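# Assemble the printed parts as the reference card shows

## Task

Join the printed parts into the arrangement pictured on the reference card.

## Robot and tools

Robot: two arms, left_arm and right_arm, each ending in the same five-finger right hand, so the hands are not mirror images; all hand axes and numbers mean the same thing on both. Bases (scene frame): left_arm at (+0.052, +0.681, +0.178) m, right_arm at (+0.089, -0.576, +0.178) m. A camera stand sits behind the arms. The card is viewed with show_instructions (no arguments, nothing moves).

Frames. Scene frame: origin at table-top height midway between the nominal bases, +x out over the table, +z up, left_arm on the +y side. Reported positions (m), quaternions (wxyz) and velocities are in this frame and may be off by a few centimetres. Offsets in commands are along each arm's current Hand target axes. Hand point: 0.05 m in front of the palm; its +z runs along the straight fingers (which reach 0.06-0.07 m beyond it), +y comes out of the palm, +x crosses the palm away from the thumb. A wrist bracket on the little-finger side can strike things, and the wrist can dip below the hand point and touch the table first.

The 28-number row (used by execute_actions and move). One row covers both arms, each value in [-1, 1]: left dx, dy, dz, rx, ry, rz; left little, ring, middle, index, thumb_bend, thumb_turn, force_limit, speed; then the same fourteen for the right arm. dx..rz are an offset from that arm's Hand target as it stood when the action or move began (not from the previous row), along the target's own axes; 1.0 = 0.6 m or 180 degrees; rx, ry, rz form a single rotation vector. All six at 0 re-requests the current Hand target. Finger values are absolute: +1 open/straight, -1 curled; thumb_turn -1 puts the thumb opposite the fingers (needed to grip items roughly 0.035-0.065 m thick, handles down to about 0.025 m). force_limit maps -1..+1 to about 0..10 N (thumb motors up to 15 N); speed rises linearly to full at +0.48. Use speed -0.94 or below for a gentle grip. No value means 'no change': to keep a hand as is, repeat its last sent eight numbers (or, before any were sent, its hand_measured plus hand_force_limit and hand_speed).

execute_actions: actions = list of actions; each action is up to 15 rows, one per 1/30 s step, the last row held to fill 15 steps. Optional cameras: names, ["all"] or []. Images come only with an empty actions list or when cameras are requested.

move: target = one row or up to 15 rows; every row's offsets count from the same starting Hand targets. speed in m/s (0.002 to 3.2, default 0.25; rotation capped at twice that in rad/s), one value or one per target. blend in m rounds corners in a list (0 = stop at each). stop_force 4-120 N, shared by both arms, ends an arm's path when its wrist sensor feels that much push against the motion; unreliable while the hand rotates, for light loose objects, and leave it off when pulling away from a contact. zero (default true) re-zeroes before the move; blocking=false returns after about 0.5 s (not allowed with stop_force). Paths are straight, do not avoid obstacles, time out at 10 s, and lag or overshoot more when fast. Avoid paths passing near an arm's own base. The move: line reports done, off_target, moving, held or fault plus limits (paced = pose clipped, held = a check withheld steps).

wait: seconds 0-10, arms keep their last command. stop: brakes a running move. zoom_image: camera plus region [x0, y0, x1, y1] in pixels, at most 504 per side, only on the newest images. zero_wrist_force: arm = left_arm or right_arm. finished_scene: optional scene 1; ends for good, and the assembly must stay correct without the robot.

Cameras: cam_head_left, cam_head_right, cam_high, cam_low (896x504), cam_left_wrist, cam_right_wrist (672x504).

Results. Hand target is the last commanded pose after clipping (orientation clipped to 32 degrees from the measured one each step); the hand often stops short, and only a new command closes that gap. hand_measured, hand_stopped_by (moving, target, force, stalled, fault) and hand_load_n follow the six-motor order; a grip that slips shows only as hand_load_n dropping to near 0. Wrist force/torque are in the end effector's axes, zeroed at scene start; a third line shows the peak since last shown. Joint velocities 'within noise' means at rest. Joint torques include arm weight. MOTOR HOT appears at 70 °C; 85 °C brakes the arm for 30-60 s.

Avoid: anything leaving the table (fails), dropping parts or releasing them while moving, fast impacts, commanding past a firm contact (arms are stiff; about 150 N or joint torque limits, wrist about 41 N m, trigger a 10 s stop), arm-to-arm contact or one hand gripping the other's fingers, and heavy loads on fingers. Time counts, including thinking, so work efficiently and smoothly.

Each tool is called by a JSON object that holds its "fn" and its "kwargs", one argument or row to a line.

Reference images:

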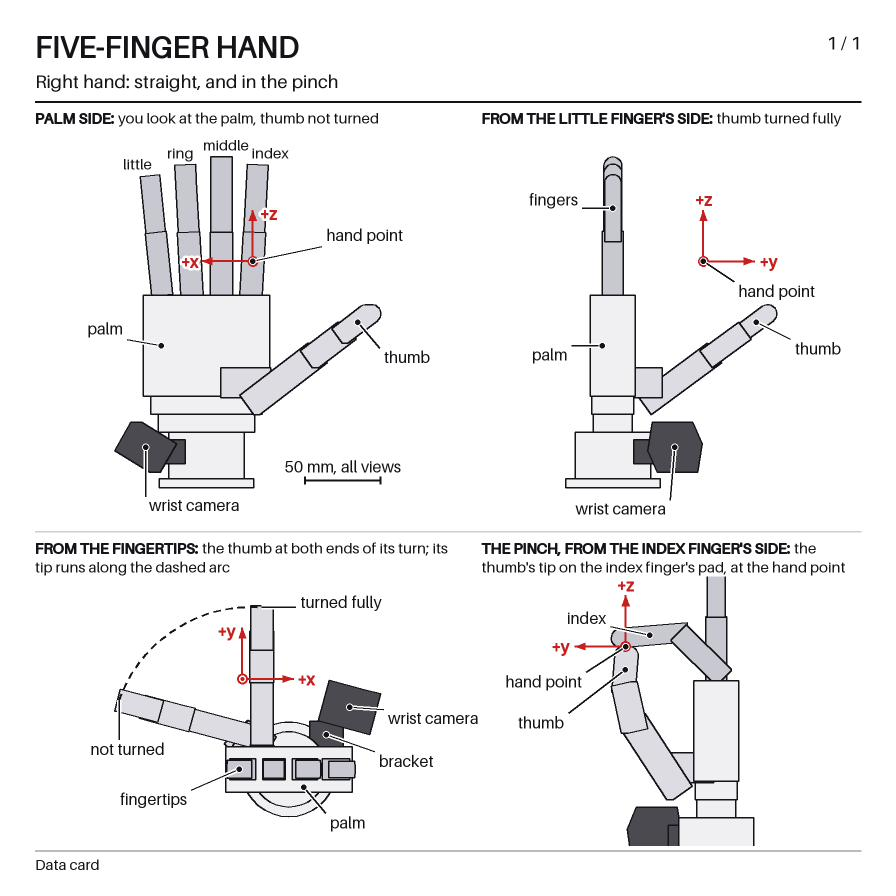

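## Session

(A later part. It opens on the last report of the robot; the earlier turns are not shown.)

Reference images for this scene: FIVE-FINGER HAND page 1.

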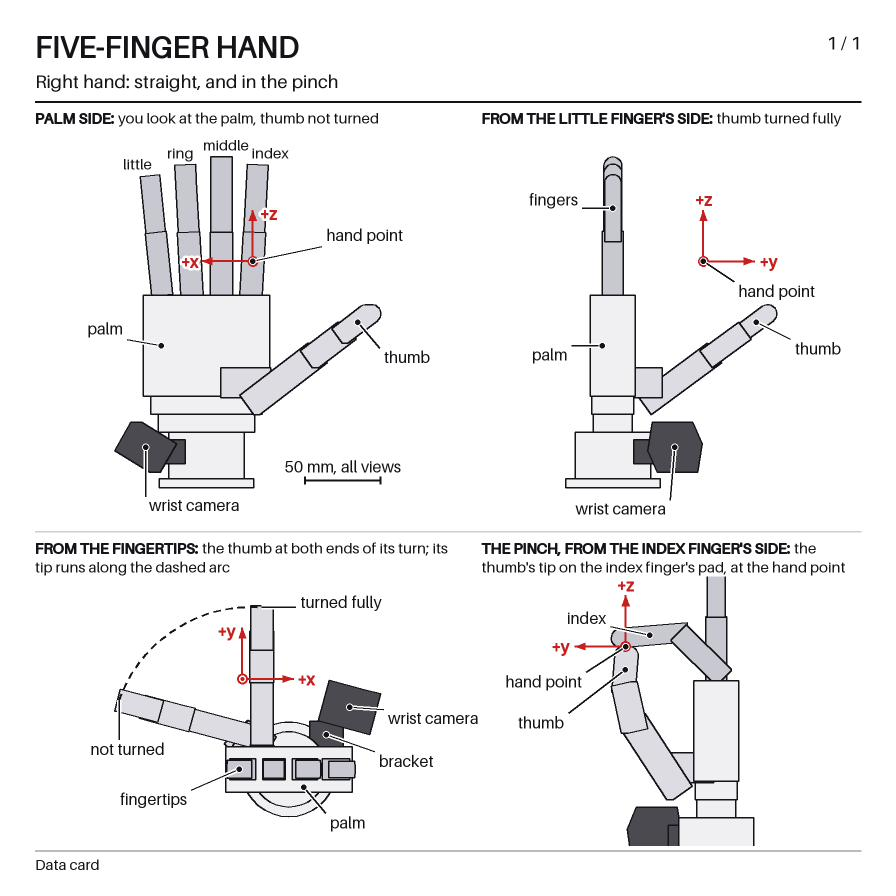

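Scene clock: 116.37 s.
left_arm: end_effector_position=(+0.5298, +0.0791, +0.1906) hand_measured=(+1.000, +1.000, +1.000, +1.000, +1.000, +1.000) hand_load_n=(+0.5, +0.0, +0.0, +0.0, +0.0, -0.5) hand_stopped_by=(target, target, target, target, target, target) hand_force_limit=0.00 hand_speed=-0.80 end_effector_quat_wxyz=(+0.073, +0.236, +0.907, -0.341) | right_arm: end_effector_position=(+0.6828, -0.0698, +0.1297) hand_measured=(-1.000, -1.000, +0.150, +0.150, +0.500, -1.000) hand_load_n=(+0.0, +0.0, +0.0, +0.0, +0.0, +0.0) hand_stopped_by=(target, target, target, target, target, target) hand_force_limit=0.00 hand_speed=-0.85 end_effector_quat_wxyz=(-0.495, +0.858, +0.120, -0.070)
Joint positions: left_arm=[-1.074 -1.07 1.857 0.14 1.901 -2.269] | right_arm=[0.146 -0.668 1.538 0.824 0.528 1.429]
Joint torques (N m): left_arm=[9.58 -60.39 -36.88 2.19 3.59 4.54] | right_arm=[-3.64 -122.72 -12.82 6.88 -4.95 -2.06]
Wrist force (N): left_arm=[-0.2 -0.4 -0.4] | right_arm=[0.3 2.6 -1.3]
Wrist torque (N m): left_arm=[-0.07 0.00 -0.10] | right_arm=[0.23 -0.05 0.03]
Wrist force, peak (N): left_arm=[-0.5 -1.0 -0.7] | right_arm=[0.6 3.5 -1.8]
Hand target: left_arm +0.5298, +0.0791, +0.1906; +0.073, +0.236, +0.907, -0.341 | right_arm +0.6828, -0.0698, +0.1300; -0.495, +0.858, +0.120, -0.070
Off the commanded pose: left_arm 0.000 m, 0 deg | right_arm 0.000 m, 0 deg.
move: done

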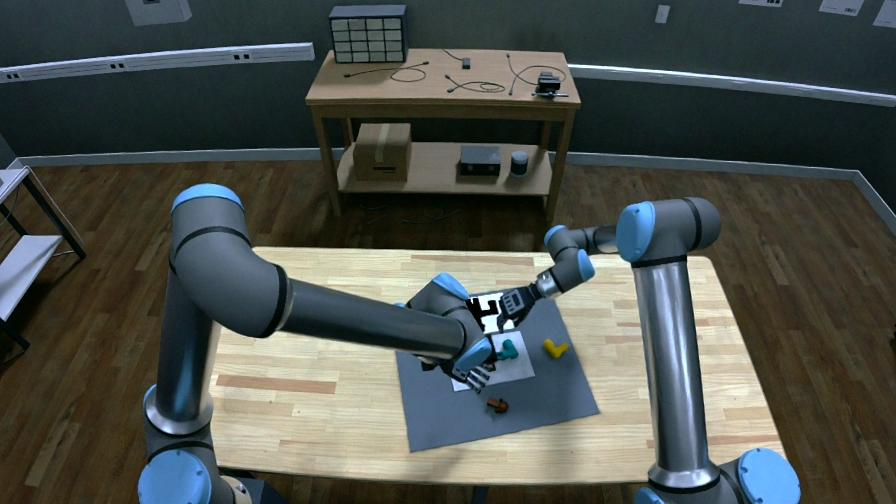

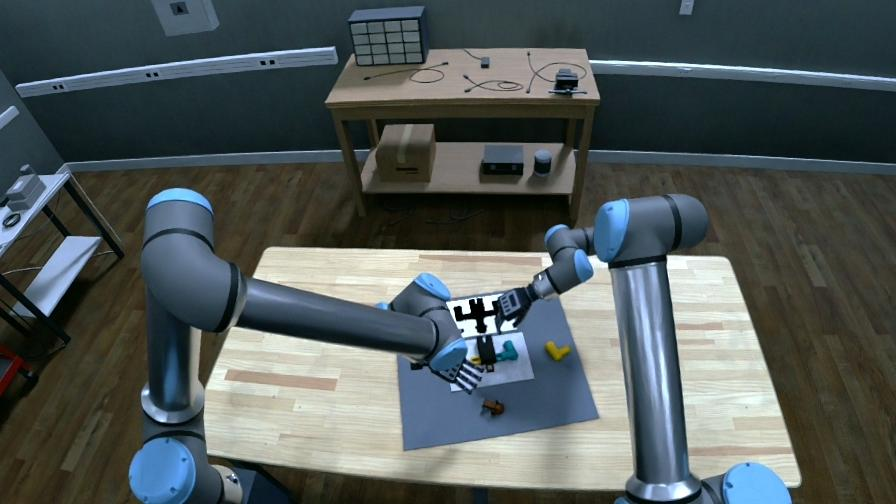

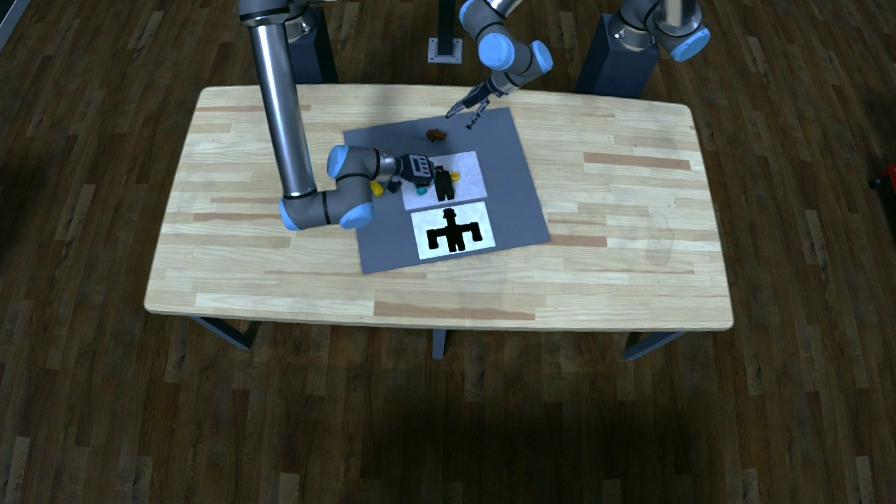

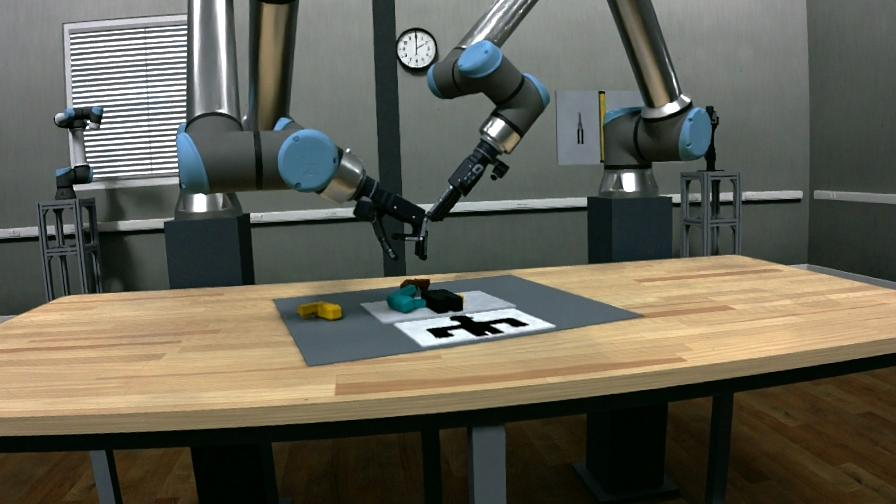

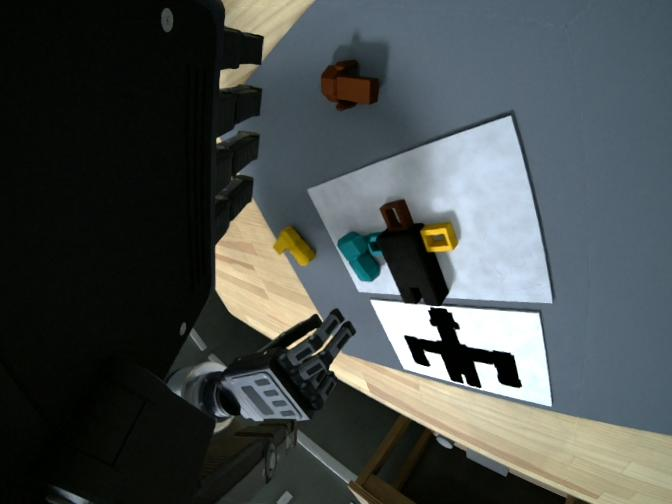

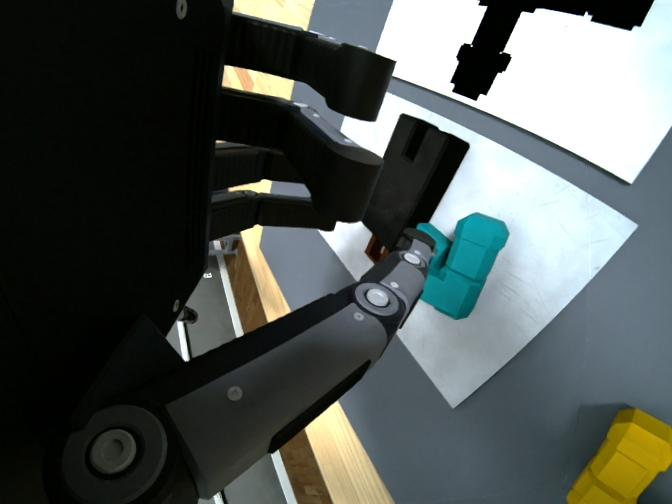

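{"fn": "move", "kwargs": {
  "target": [0,0,0,0,0,0,1,1,1,1,1,1,0,-0.8,0,0.1255,0.0493,0,-0.0289,-0.0167,-1,-1,1,1,0.5,-1,0.0,-0.3],
  "speed": 0.1,
  "cameras": ["cam_right_wrist","cam_low","cam_left_wrist"]
}}

{"fn": "zoom_image", "kwargs": {
  "camera": "cam_left_wrist",
  "region": [310, 200, 460, 310]
}}

{"fn": "zoom_image", "kwargs": {
  "camera": "cam_low",
  "region": [380, 265, 450, 320]
}}

{"fn": "zoom_image", "kwargs": {
  "camera": "cam_right_wrist",
  "region": [220, 100, 520, 350]
}}

Scene clock: 118.87 s.
left_arm: end_effector_position=(+0.5298, +0.0791, +0.1906) hand_measured=(+1.000, +1.000, +1.000, +1.000, +1.000, +1.000) hand_load_n=(+0.0, +0.0, +0.0, +0.5, +0.0, +0.0) hand_stopped_by=(target, target, target, target, target, target) hand_force_limit=0.00 hand_speed=-0.80 end_effector_quat_wxyz=(+0.073, +0.236, +0.907, -0.341) | right_arm: end_effector_position=(+0.6861, -0.0814, +0.0501) hand_measured=(-1.000, -1.000, +1.000, +1.000, +0.500, -1.000) hand_load_n=(+0.0, +0.0, +0.0, +0.0, +0.0, +0.0) hand_stopped_by=(target, target, target, target, target, target) hand_force_limit=0.00 hand_speed=-0.30 end_effector_quat_wxyz=(-0.491, +0.850, +0.165, -0.096)
Joint positions: left_arm=[-1.074 -1.07 1.857 0.14 1.901 -2.269] | right_arm=[0.138 -0.522 1.47 0.931 0.552 1.214]
Joint torques (N m): left_arm=[12.67 -61.22 -36.93 2.12 3.77 4.51] | right_arm=[-15.91 -83.51 -34.01 7.71 2.6 -2.74]
Wrist force (N): left_arm=[0.0 -0.3 -0.2] | right_arm=[0.5 3.1 -0.6]
Wrist torque (N m): left_arm=[-0.05 -0.03 -0.08] | right_arm=[0.22 0.01 0.29]
Wrist force, peak (N): left_arm=[-0.8 -0.9 -0.5] | right_arm=[0.6 3.9 -0.9]
Hand target: left_arm +0.5298, +0.0791, +0.1906; +0.073, +0.236, +0.907, -0.341 | right_arm +0.6861, -0.0814, +0.0500; -0.491, +0.850, +0.165, -0.096
Off the commanded pose: left_arm 0.000 m, 0 deg | right_arm 0.000 m, 0 deg.
move: done
Images, in order (width x height): cam_low 896x504, cam_left_wrist 672x504, cam_right_wrist 672x504.

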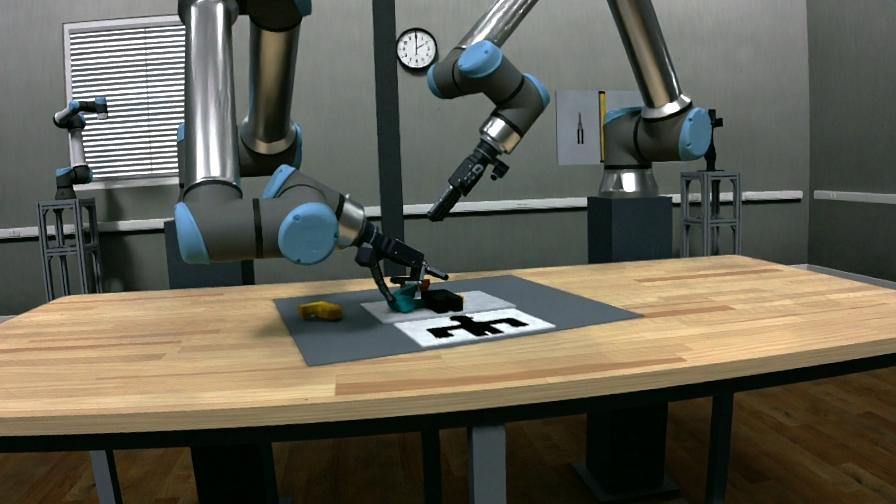

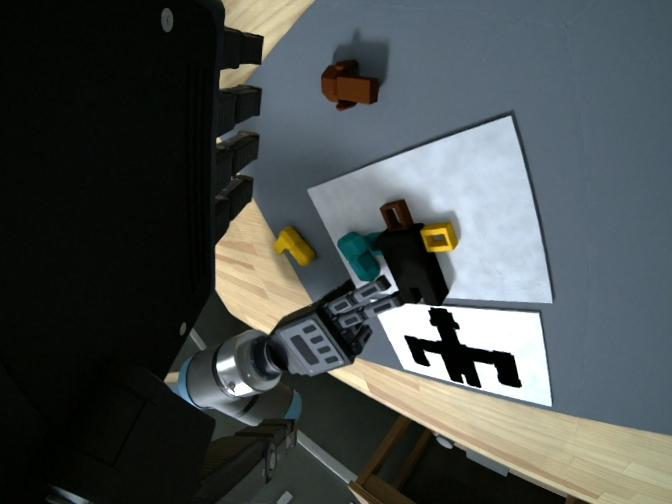

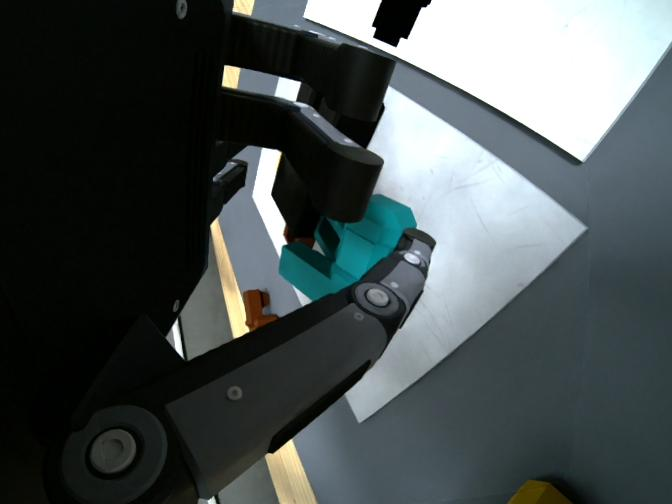

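Scaled by 3.360 from the camera's 672x504 image, which has a finer 960x720 frame.

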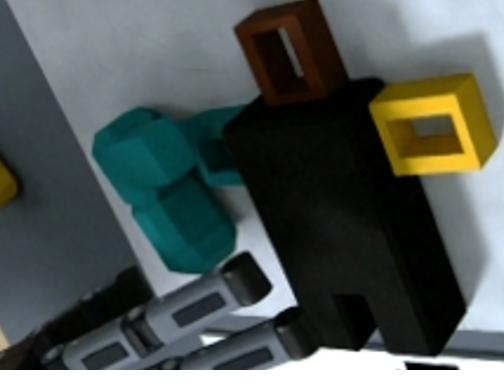

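Scaled by 7.200.

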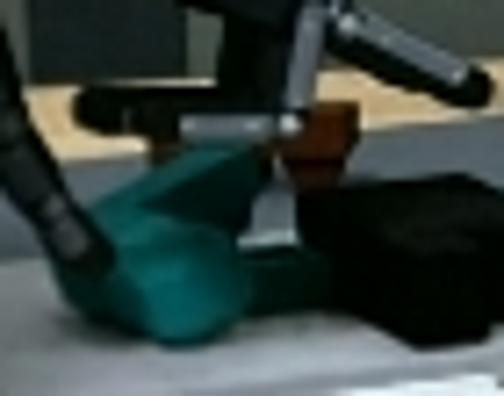

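Scaled by 1.680 from the camera's 672x504 image, which has a finer 960x720 frame.

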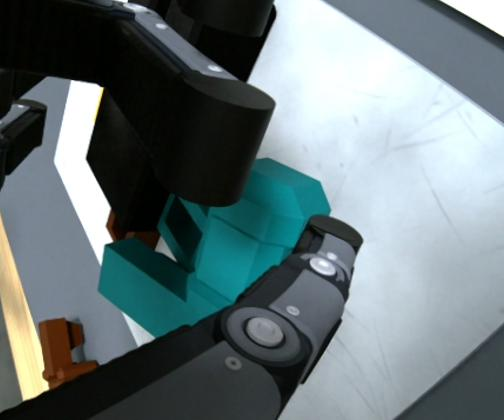

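{"fn": "move", "kwargs": {
  "target": [0,0,0,0,0,0,1,1,1,1,1,1,0,-0.8,0,0.0195,0.0228,0,0,0,-1,-1,1,1,0.5,-1,0.0,-0.3],
  "speed": 0.05
}}

{"fn": "move", "kwargs": {
  "target": [0,0,0,0,0,0,1,1,1,1,1,1,0,-0.8,0,0,0,0,0,0,-1,-1,0.1,0.1,0.5,-1,-0.7,-0.8],
  "cameras": ["cam_right_wrist","cam_low","cam_left_wrist"]
}}

{"fn": "zoom_image", "kwargs": {
  "camera": "cam_left_wrist",
  "region": [310, 200, 460, 310]
}}

{"fn": "zoom_image", "kwargs": {
  "camera": "cam_low",
  "region": [380, 265, 450, 320]
}}

{"fn": "zoom_image", "kwargs": {
  "camera": "cam_right_wrist",
  "region": [220, 100, 520, 350]
}}

Scene clock: 120.90 s.
left_arm: end_effector_position=(+0.5298, +0.0791, +0.1906) hand_measured=(+1.000, +1.000, +1.000, +1.000, +1.000, +1.000) hand_load_n=(+0.0, +0.0, +0.0, +0.0, +0.0, +0.0) hand_stopped_by=(target, target, target, target, target, target) hand_force_limit=0.00 hand_speed=-0.80 end_effector_quat_wxyz=(+0.073, +0.236, +0.907, -0.341) | right_arm: end_effector_position=(+0.6839, -0.0759, +0.0333) hand_measured=(-1.000, -1.000, +1.000, +1.000, +0.500, -1.000) hand_load_n=(+0.0, +0.0, +0.0, +0.0, +0.0, +0.0) hand_stopped_by=(target, target, target, target, target, target) hand_force_limit=0.00 hand_speed=-0.30 end_effector_quat_wxyz=(-0.491, +0.850, +0.165, -0.096)
Joint positions: left_arm=[-1.074 -1.07 1.857 0.14 1.901 -2.269] | right_arm=[0.145 -0.5 1.46 0.907 0.55 1.228]
Joint torques (N m): left_arm=[9.81 -59.97 -36.36 2.27 3.5 4.41] | right_arm=[14.02 -84.77 -32.95 1.23 -6.13 3.82]
Wrist force (N): left_arm=[-0.1 -1.0 -0.2] | right_arm=[-0.3 2.9 -0.7]
Wrist torque (N m): left_arm=[-0.16 -0.02 -0.10] | right_arm=[0.20 0.12 0.06]
Wrist force, peak (N): left_arm=[-0.4 -1.0 -0.6] | right_arm=[0.6 3.4 -1.2]
Hand target: left_arm +0.5298, +0.0791, +0.1906; +0.073, +0.236, +0.907, -0.341 | right_arm +0.6838, -0.0758, +0.0331; -0.491, +0.850, +0.165, -0.096
Off the commanded pose: left_arm 0.000 m, 0 deg | right_arm 0.000 m, 0 deg.
move: done

Scene clock: 121.60 s.
left_arm: end_effector_position=(+0.5298, +0.0791, +0.1906) hand_measured=(+1.000, +1.000, +1.000, +1.000, +1.000, +1.000) hand_load_n=(+0.0, -0.5, +0.0, +0.0, +0.0, +0.0) hand_stopped_by=(target, target, target, target, target, target) hand_force_limit=0.00 hand_speed=-0.80 end_effector_quat_wxyz=(+0.073, +0.236, +0.907, -0.341) | right_arm: end_effector_position=(+0.6838, -0.0758, +0.0331) hand_measured=(-1.000, -1.000, +0.818, +0.762, +0.500, -1.000) hand_load_n=(+0.0, +0.5, +5.0, +2.0, +0.0, +0.0) hand_stopped_by=(target, target, force, force, target, target) hand_force_limit=-0.70 hand_speed=-0.80 end_effector_quat_wxyz=(-0.491, +0.850, +0.165, -0.096)
Joint positions: left_arm=[-1.074 -1.07 1.857 0.14 1.901 -2.269] | right_arm=[0.145 -0.5 1.46 0.907 0.55 1.228]
Joint torques (N m): left_arm=[10.08 -60.78 -36.35 2.47 3.44 4.33] | right_arm=[6.95 -79.21 -32.56 0.31 -0.06 3.33]
Wrist force (N): left_arm=[-0.5 -0.2 -0.3] | right_arm=[-2.6 -2.4 -1.7]
Wrist torque (N m): left_arm=[-0.03 0.04 -0.10] | right_arm=[0.74 -0.10 -0.08]
Wrist force, peak (N): left_arm=[-0.6 -0.3 -0.9] | right_arm=[-1.8 -3.4 -1.2]
Hand target: left_arm +0.5298, +0.0791, +0.1906; +0.073, +0.236, +0.907, -0.341 | right_arm +0.6838, -0.0758, +0.0331; -0.491, +0.850, +0.165, -0.096
Off the commanded pose: left_arm 0.000 m, 0 deg | right_arm 0.000 m, 0 deg.
move: done
Images, in order (width x height): cam_low 896x504, cam_left_wrist 672x504, cam_right_wrist 672x504.

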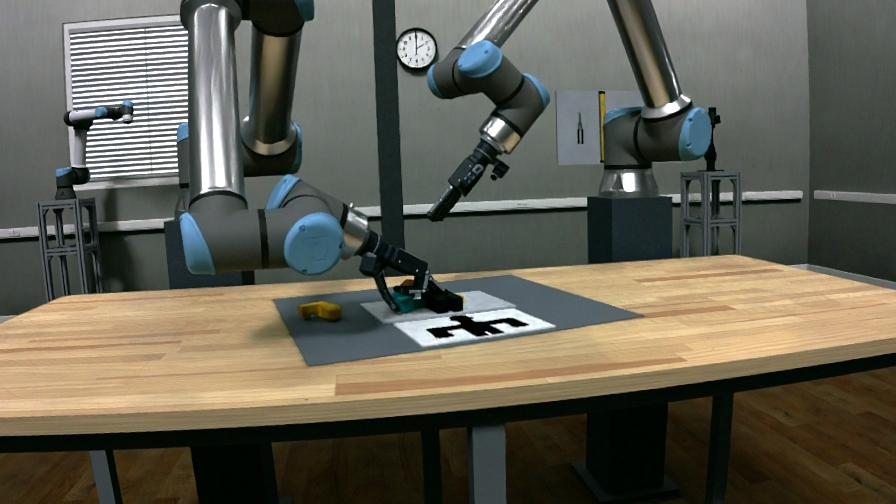

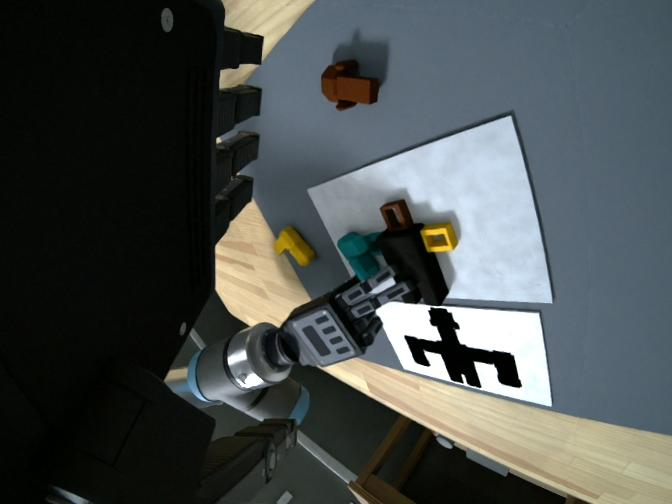

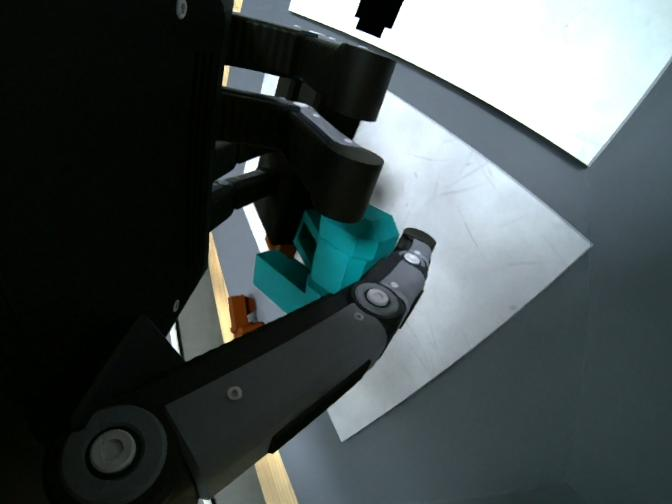

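Scaled by 3.360 from the camera's 672x504 image, which has a finer 960x720 frame.

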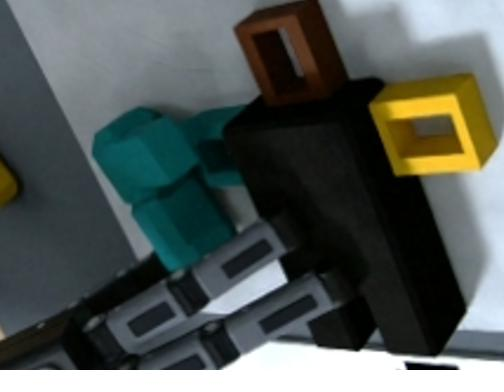

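Scaled by 7.200.

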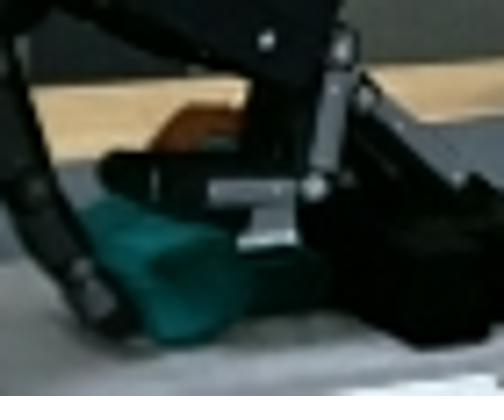

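Scaled by 1.680 from the camera's 672x504 image, which has a finer 960x720 frame.

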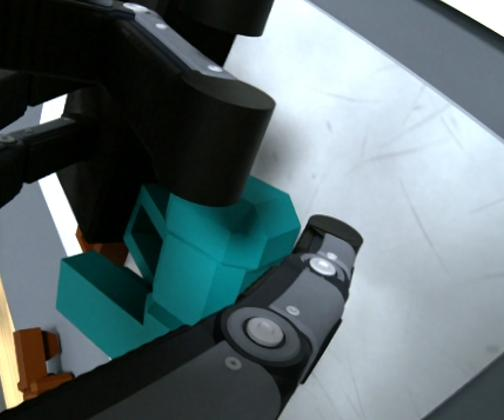

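{"fn": "move", "kwargs": {
  "target": [
    [0,0,0,0,0,0,1,1,1,1,1,1,0,-0.8,0,-0.0722,-0.0417,0,0,0,-1,-1,0.9,0.9,0.5,-1,-0.7,-0.3],
    [0,0,0,0,0,0,1,1,1,1,1,1,0,-0.8,0,-0.0722,-0.0417,0,0,0,-1,-1,0.13,0.13,0.5,-1,-0.7,-0.3],
    [0,0,0,0,0,0,1,1,1,1,1,1,0,-0.8,0,0,0,0,0,0,-1,-1,0.13,0.13,0.5,-1,-0.7,-0.3]
  ],
  "speed": 0.08,
  "cameras": ["cam_right_wrist","cam_low","cam_left_wrist"]
}}

{"fn": "zoom_image", "kwargs": {
  "camera": "cam_left_wrist",
  "region": [310, 200, 460, 310]
}}

{"fn": "zoom_image", "kwargs": {
  "camera": "cam_low",
  "region": [380, 265, 450, 320]
}}

{"fn": "zoom_image", "kwargs": {
  "camera": "cam_right_wrist",
  "region": [220, 100, 520, 350]
}}

Scene clock: 125.03 s.
left_arm: end_effector_position=(+0.5298, +0.0791, +0.1906) hand_measured=(+1.000, +1.000, +1.000, +1.000, +1.000, +1.000) hand_load_n=(+0.0, +0.0, +0.0, +0.0, +0.0, +0.0) hand_stopped_by=(target, target, target, target, target, target) hand_force_limit=0.00 hand_speed=-0.80 end_effector_quat_wxyz=(+0.073, +0.236, +0.907, -0.341) | right_arm: end_effector_position=(+0.6839, -0.0759, +0.0334) hand_measured=(-1.000, -1.000, +0.130, +0.130, +0.500, -1.000) hand_load_n=(+0.0, +0.0, +0.0, +0.0, +0.0, +0.0) hand_stopped_by=(target, target, target, target, target, target) hand_force_limit=-0.70 hand_speed=-0.30 end_effector_quat_wxyz=(-0.491, +0.850, +0.165, -0.096)
Joint positions: left_arm=[-1.074 -1.07 1.857 0.14 1.901 -2.269] | right_arm=[0.145 -0.5 1.461 0.907 0.55 1.228]
Joint torques (N m): left_arm=[9.64 -59.94 -36.47 2.35 3.58 4.49] | right_arm=[5.93 -79 -32.5 0.49 0.38 2.11]
Wrist force (N): left_arm=[-0.3 -0.1 -0.8] | right_arm=[0.5 3.2 -0.5]
Wrist torque (N m): left_arm=[0.00 0.03 -0.09] | right_arm=[0.25 -0.01 0.12]
Wrist force, peak (N): left_arm=[-0.3 -1.2 -0.6] | right_arm=[-2.8 -2.9 -1.9]
Hand target: left_arm +0.5298, +0.0791, +0.1906; +0.073, +0.236, +0.907, -0.341 | right_arm +0.6838, -0.0758, +0.0331; -0.491, +0.850, +0.165, -0.096
Off the commanded pose: left_arm 0.000 m, 0 deg | right_arm 0.000 m, 0 deg.
move: done
Images, in order (width x height): cam_low 896x504, cam_left_wrist 672x504, cam_right_wrist 672x504.

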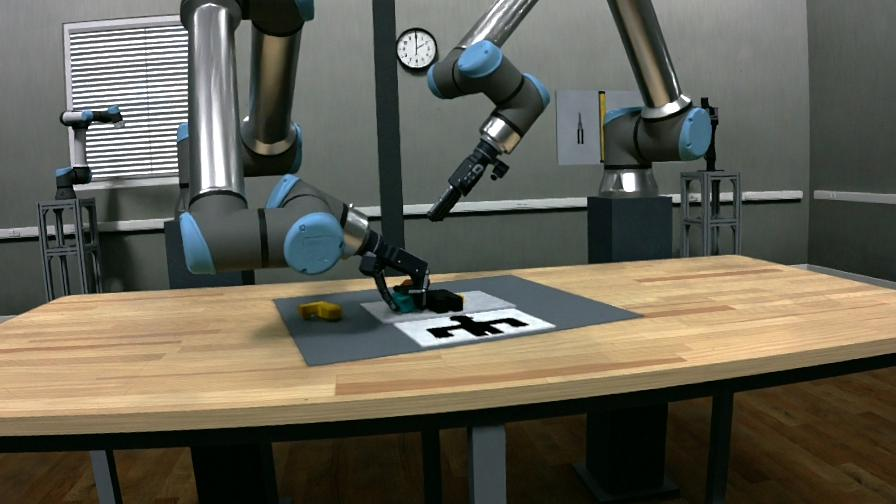

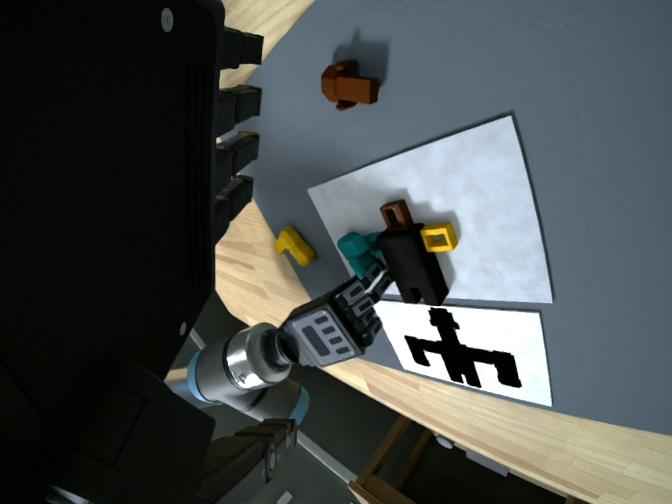

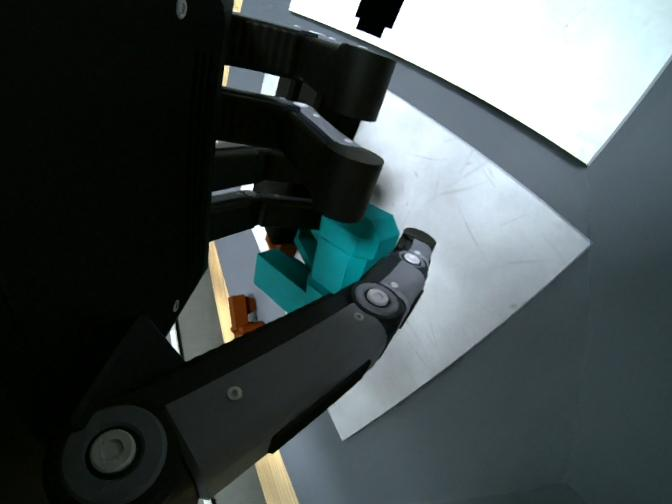

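Scaled by 3.360 from the camera's 672x504 image, which has a finer 960x720 frame.

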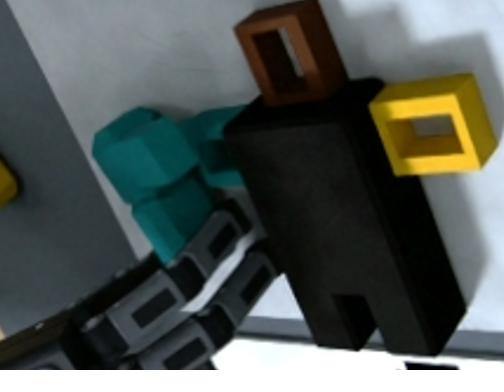

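Scaled by 7.200.

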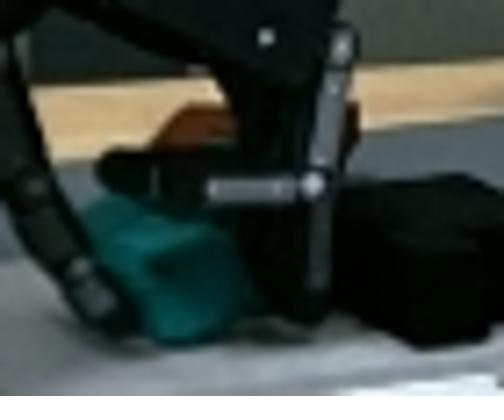

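Scaled by 1.680 from the camera's 672x504 image, which has a finer 960x720 frame.

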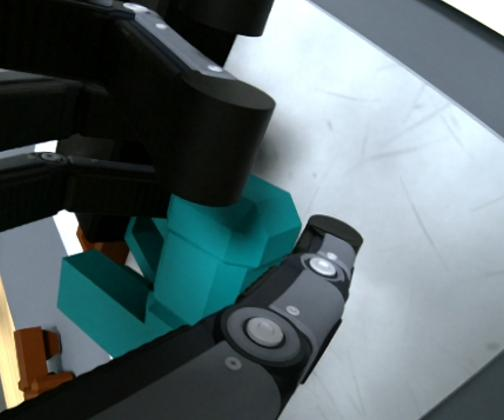

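{"fn": "move", "kwargs": {
  "target": [0,0,0,0,0,0,1,1,1,1,1,1,0,-0.8,0,-0.0021,0.0036,0,0,0,-1,-1,-0.3,-0.3,0.5,-1,-0.5,-0.9]
}}

{"fn": "move", "kwargs": {
  "target": [0,0,0,0,0,0,1,1,1,1,1,1,0,-0.8,0,0,0,0,0,0,-1,-1,-0.35,-0.35,0.5,-1,0.0,-0.9]
}}

{"fn": "move", "kwargs": {
  "target": [0,0,0,0,0,0,1,1,1,1,1,1,0,-0.8,0,-0.0289,-0.0167,0,0,0,-1,-1,-0.35,-0.35,0.5,-1,0.0,-0.9],
  "speed": 0.05,
  "cameras": ["cam_right_wrist","cam_low","cam_left_wrist","cam_head_right"]
}}

{"fn": "zoom_image", "kwargs": {
  "camera": "cam_left_wrist",
  "region": [310, 200, 460, 310]
}}

{"fn": "zoom_image", "kwargs": {
  "camera": "cam_low",
  "region": [380, 265, 450, 320]
}}

{"fn": "zoom_image", "kwargs": {
  "camera": "cam_right_wrist",
  "region": [220, 100, 520, 350]
}}

{"fn": "zoom_image", "kwargs": {
  "camera": "cam_head_right",
  "region": [480, 325, 540, 375]
}}

Scene clock: 127.50 s.
left_arm: end_effector_position=(+0.5298, +0.0791, +0.1906) hand_measured=(+1.000, +1.000, +1.000, +1.000, +1.000, +1.000) hand_load_n=(+0.0, +0.0, +0.0, +0.0, +0.0, +0.0) hand_stopped_by=(target, target, target, target, target, target) hand_force_limit=0.00 hand_speed=-0.80 end_effector_quat_wxyz=(+0.073, +0.236, +0.907, -0.341) | right_arm: end_effector_position=(+0.6829, -0.0735, +0.0331) hand_measured=(-1.000, -1.000, -0.300, -0.018, +0.500, -1.000) hand_load_n=(+0.0, +0.0, +1.0, +2.5, +2.5, +1.0) hand_stopped_by=(target, target, target, force, target, target) hand_force_limit=-0.50 hand_speed=-0.90 end_effector_quat_wxyz=(-0.491, +0.850, +0.165, -0.096)
Joint positions: left_arm=[-1.074 -1.07 1.857 0.14 1.901 -2.269] | right_arm=[0.149 -0.501 1.46 0.902 0.549 1.234]
Joint torques (N m): left_arm=[10.84 -61.3 -36.49 2.26 3.8 4.32] | right_arm=[13.44 -121.39 -31.64 0.58 -5.11 3.34]
Wrist force (N): left_arm=[-0.2 -0.4 -0.9] | right_arm=[0.4 2.7 -1.2]
Wrist torque (N m): left_arm=[-0.04 0.02 -0.09] | right_arm=[0.24 0.01 0.12]
Wrist force, peak (N): left_arm=[-0.8 -0.8 0.5] | right_arm=[0.6 3.7 -0.7]
Hand target: left_arm +0.5298, +0.0791, +0.1906; +0.073, +0.236, +0.907, -0.341 | right_arm +0.6829, -0.0735, +0.0331; -0.491, +0.850, +0.165, -0.096
Off the commanded pose: left_arm 0.000 m, 0 deg | right_arm 0.000 m, 0 deg.
move: done

Scene clock: 128.00 s.
left_arm: end_effector_position=(+0.5298, +0.0791, +0.1906) hand_measured=(+1.000, +1.000, +1.000, +1.000, +1.000, +1.000) hand_load_n=(+0.0, -0.5, +0.0, +0.0, +0.0, +0.0) hand_stopped_by=(target, target, target, target, target, target) hand_force_limit=0.00 hand_speed=-0.80 end_effector_quat_wxyz=(+0.073, +0.236, +0.907, -0.341) | right_arm: end_effector_position=(+0.6829, -0.0735, +0.0331) hand_measured=(-1.000, -1.000, -0.350, -0.034, +0.502, -1.000) hand_load_n=(+0.0, +0.0, +1.0, +6.5, +5.5, +0.5) hand_stopped_by=(target, target, target, force, target, target) hand_force_limit=0.00 hand_speed=-0.90 end_effector_quat_wxyz=(-0.491, +0.850, +0.165, -0.096)
Joint positions: left_arm=[-1.074 -1.07 1.857 0.14 1.901 -2.269] | right_arm=[0.149 -0.501 1.46 0.902 0.549 1.234]
Joint torques (N m): left_arm=[8.06 -59.66 -36.37 2.44 3.56 4.39] | right_arm=[15.1 -125.73 -31.1 0.62 -4.84 3.1]
Wrist force (N): left_arm=[-0.6 -0.3 -0.4] | right_arm=[0.5 2.9 -1.3]
Wrist torque (N m): left_arm=[-0.05 0.06 -0.12] | right_arm=[0.26 0.01 0.12]
Wrist force, peak (N): left_arm=[-0.8 -0.8 -0.4] | right_arm=[0.3 3.3 -0.5]
Hand target: left_arm +0.5298, +0.0791, +0.1906; +0.073, +0.236, +0.907, -0.341 | right_arm +0.6829, -0.0735, +0.0331; -0.491, +0.850, +0.165, -0.096
Off the commanded pose: left_arm 0.000 m, 0 deg | right_arm 0.000 m, 0 deg.
move: done

Scene clock: 128.87 s.
left_arm: end_effector_position=(+0.5298, +0.0791, +0.1906) hand_measured=(+1.000, +1.000, +1.000, +1.000, +1.000, +1.000) hand_load_n=(+0.0, +0.0, +0.0, +0.0, +0.0, +0.0) hand_stopped_by=(target, target, target, target, target, target) hand_force_limit=0.00 hand_speed=-0.80 end_effector_quat_wxyz=(+0.073, +0.236, +0.907, -0.341) | right_arm: end_effector_position=(+0.6829, -0.0735, +0.0528) hand_measured=(-1.000, -1.000, -0.350, -0.034, +0.502, -1.000) hand_load_n=(+0.0, +0.0, +0.0, +7.0, +5.0, +0.0) hand_stopped_by=(target, target, target, force, target, target) hand_force_limit=0.00 hand_speed=-0.90 end_effector_quat_wxyz=(-0.491, +0.850, +0.165, -0.096) end_effector_velocity=(+0.001, +0.000, +0.004) end_effector_angular_velocity=(+0.000, -0.001, -0.001)
Joint positions: left_arm=[-1.074 -1.07 1.857 0.14 1.901 -2.269] | right_arm=[0.149 -0.527 1.469 0.919 0.549 1.234]
Joint velocities: left_arm=[within noise] | right_arm=[-0.001 -0.005 0.001 0.003 0 0.001]
Joint torques (N m): left_arm=[9.72 -60.06 -36.29 2.2 3.6 4.59] | right_arm=[7.95 -129.46 -10.45 8.78 -5.07 1.01]
Wrist force (N): left_arm=[-0.5 0.2 -0.9] | right_arm=[0.7 3.4 -0.9]
Wrist torque (N m): left_arm=[0.06 0.06 -0.10] | right_arm=[0.28 -0.02 0.12]
Wrist force, peak (N): left_arm=[0.1 -0.9 -0.5] | right_arm=[0.0 3.6 -0.9]
Hand target: left_arm +0.5298, +0.0791, +0.1906; +0.073, +0.236, +0.907, -0.341 | right_arm +0.6829, -0.0735, +0.0531; -0.491, +0.850, +0.165, -0.096
Off the commanded pose: left_arm 0.000 m, 0 deg | right_arm 0.000 m, 0 deg.
move: done
Images, in order (width x height): cam_head_right 896x504, cam_low 896x504, cam_left_wrist 672x504, cam_right_wrist 672x504.

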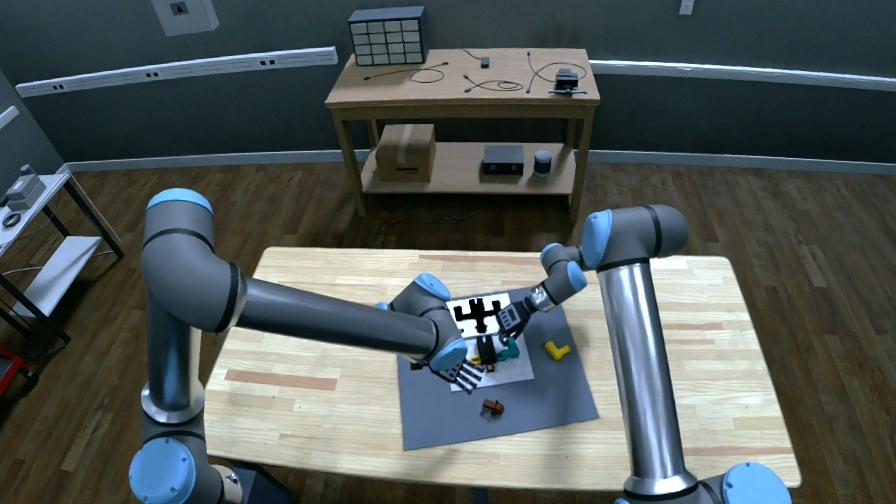

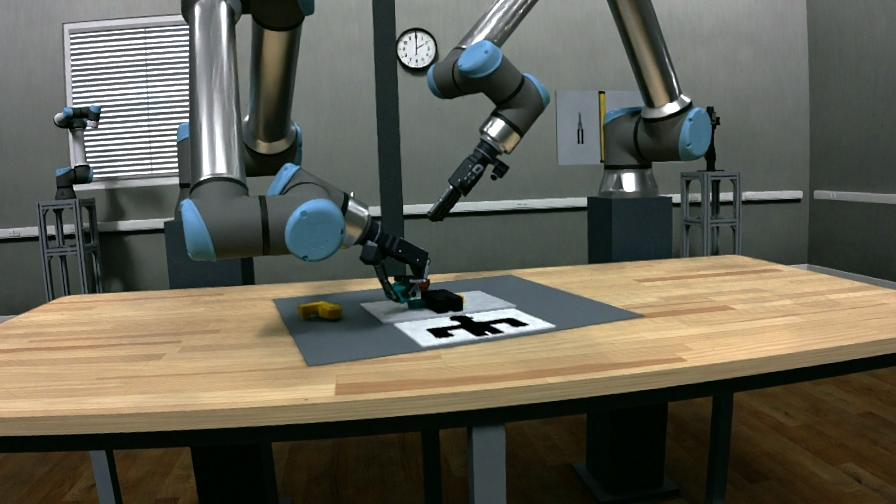

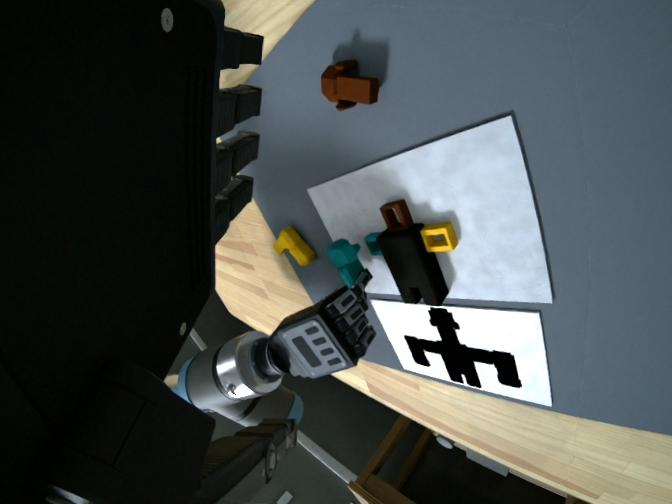

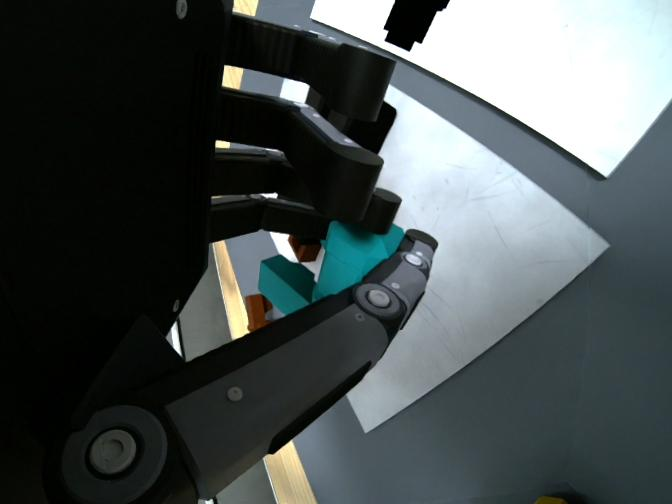

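Scaled by 3.360 from the camera's 672x504 image, which has a finer 960x720 frame.

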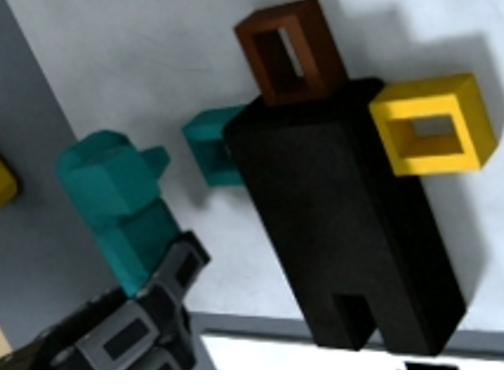

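Scaled by 7.200.

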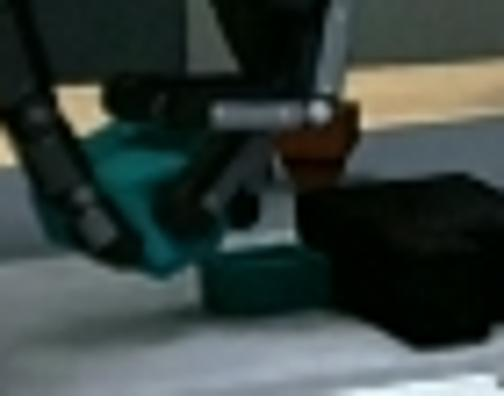

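Scaled by 1.680 from the camera's 672x504 image, which has a finer 960x720 frame.

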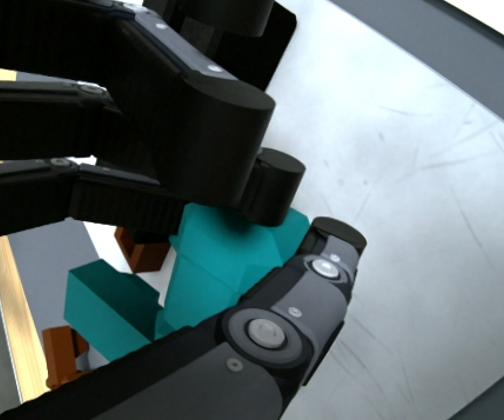

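Scaled by 8.400.

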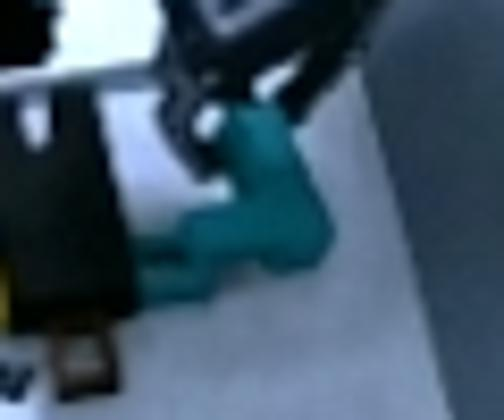

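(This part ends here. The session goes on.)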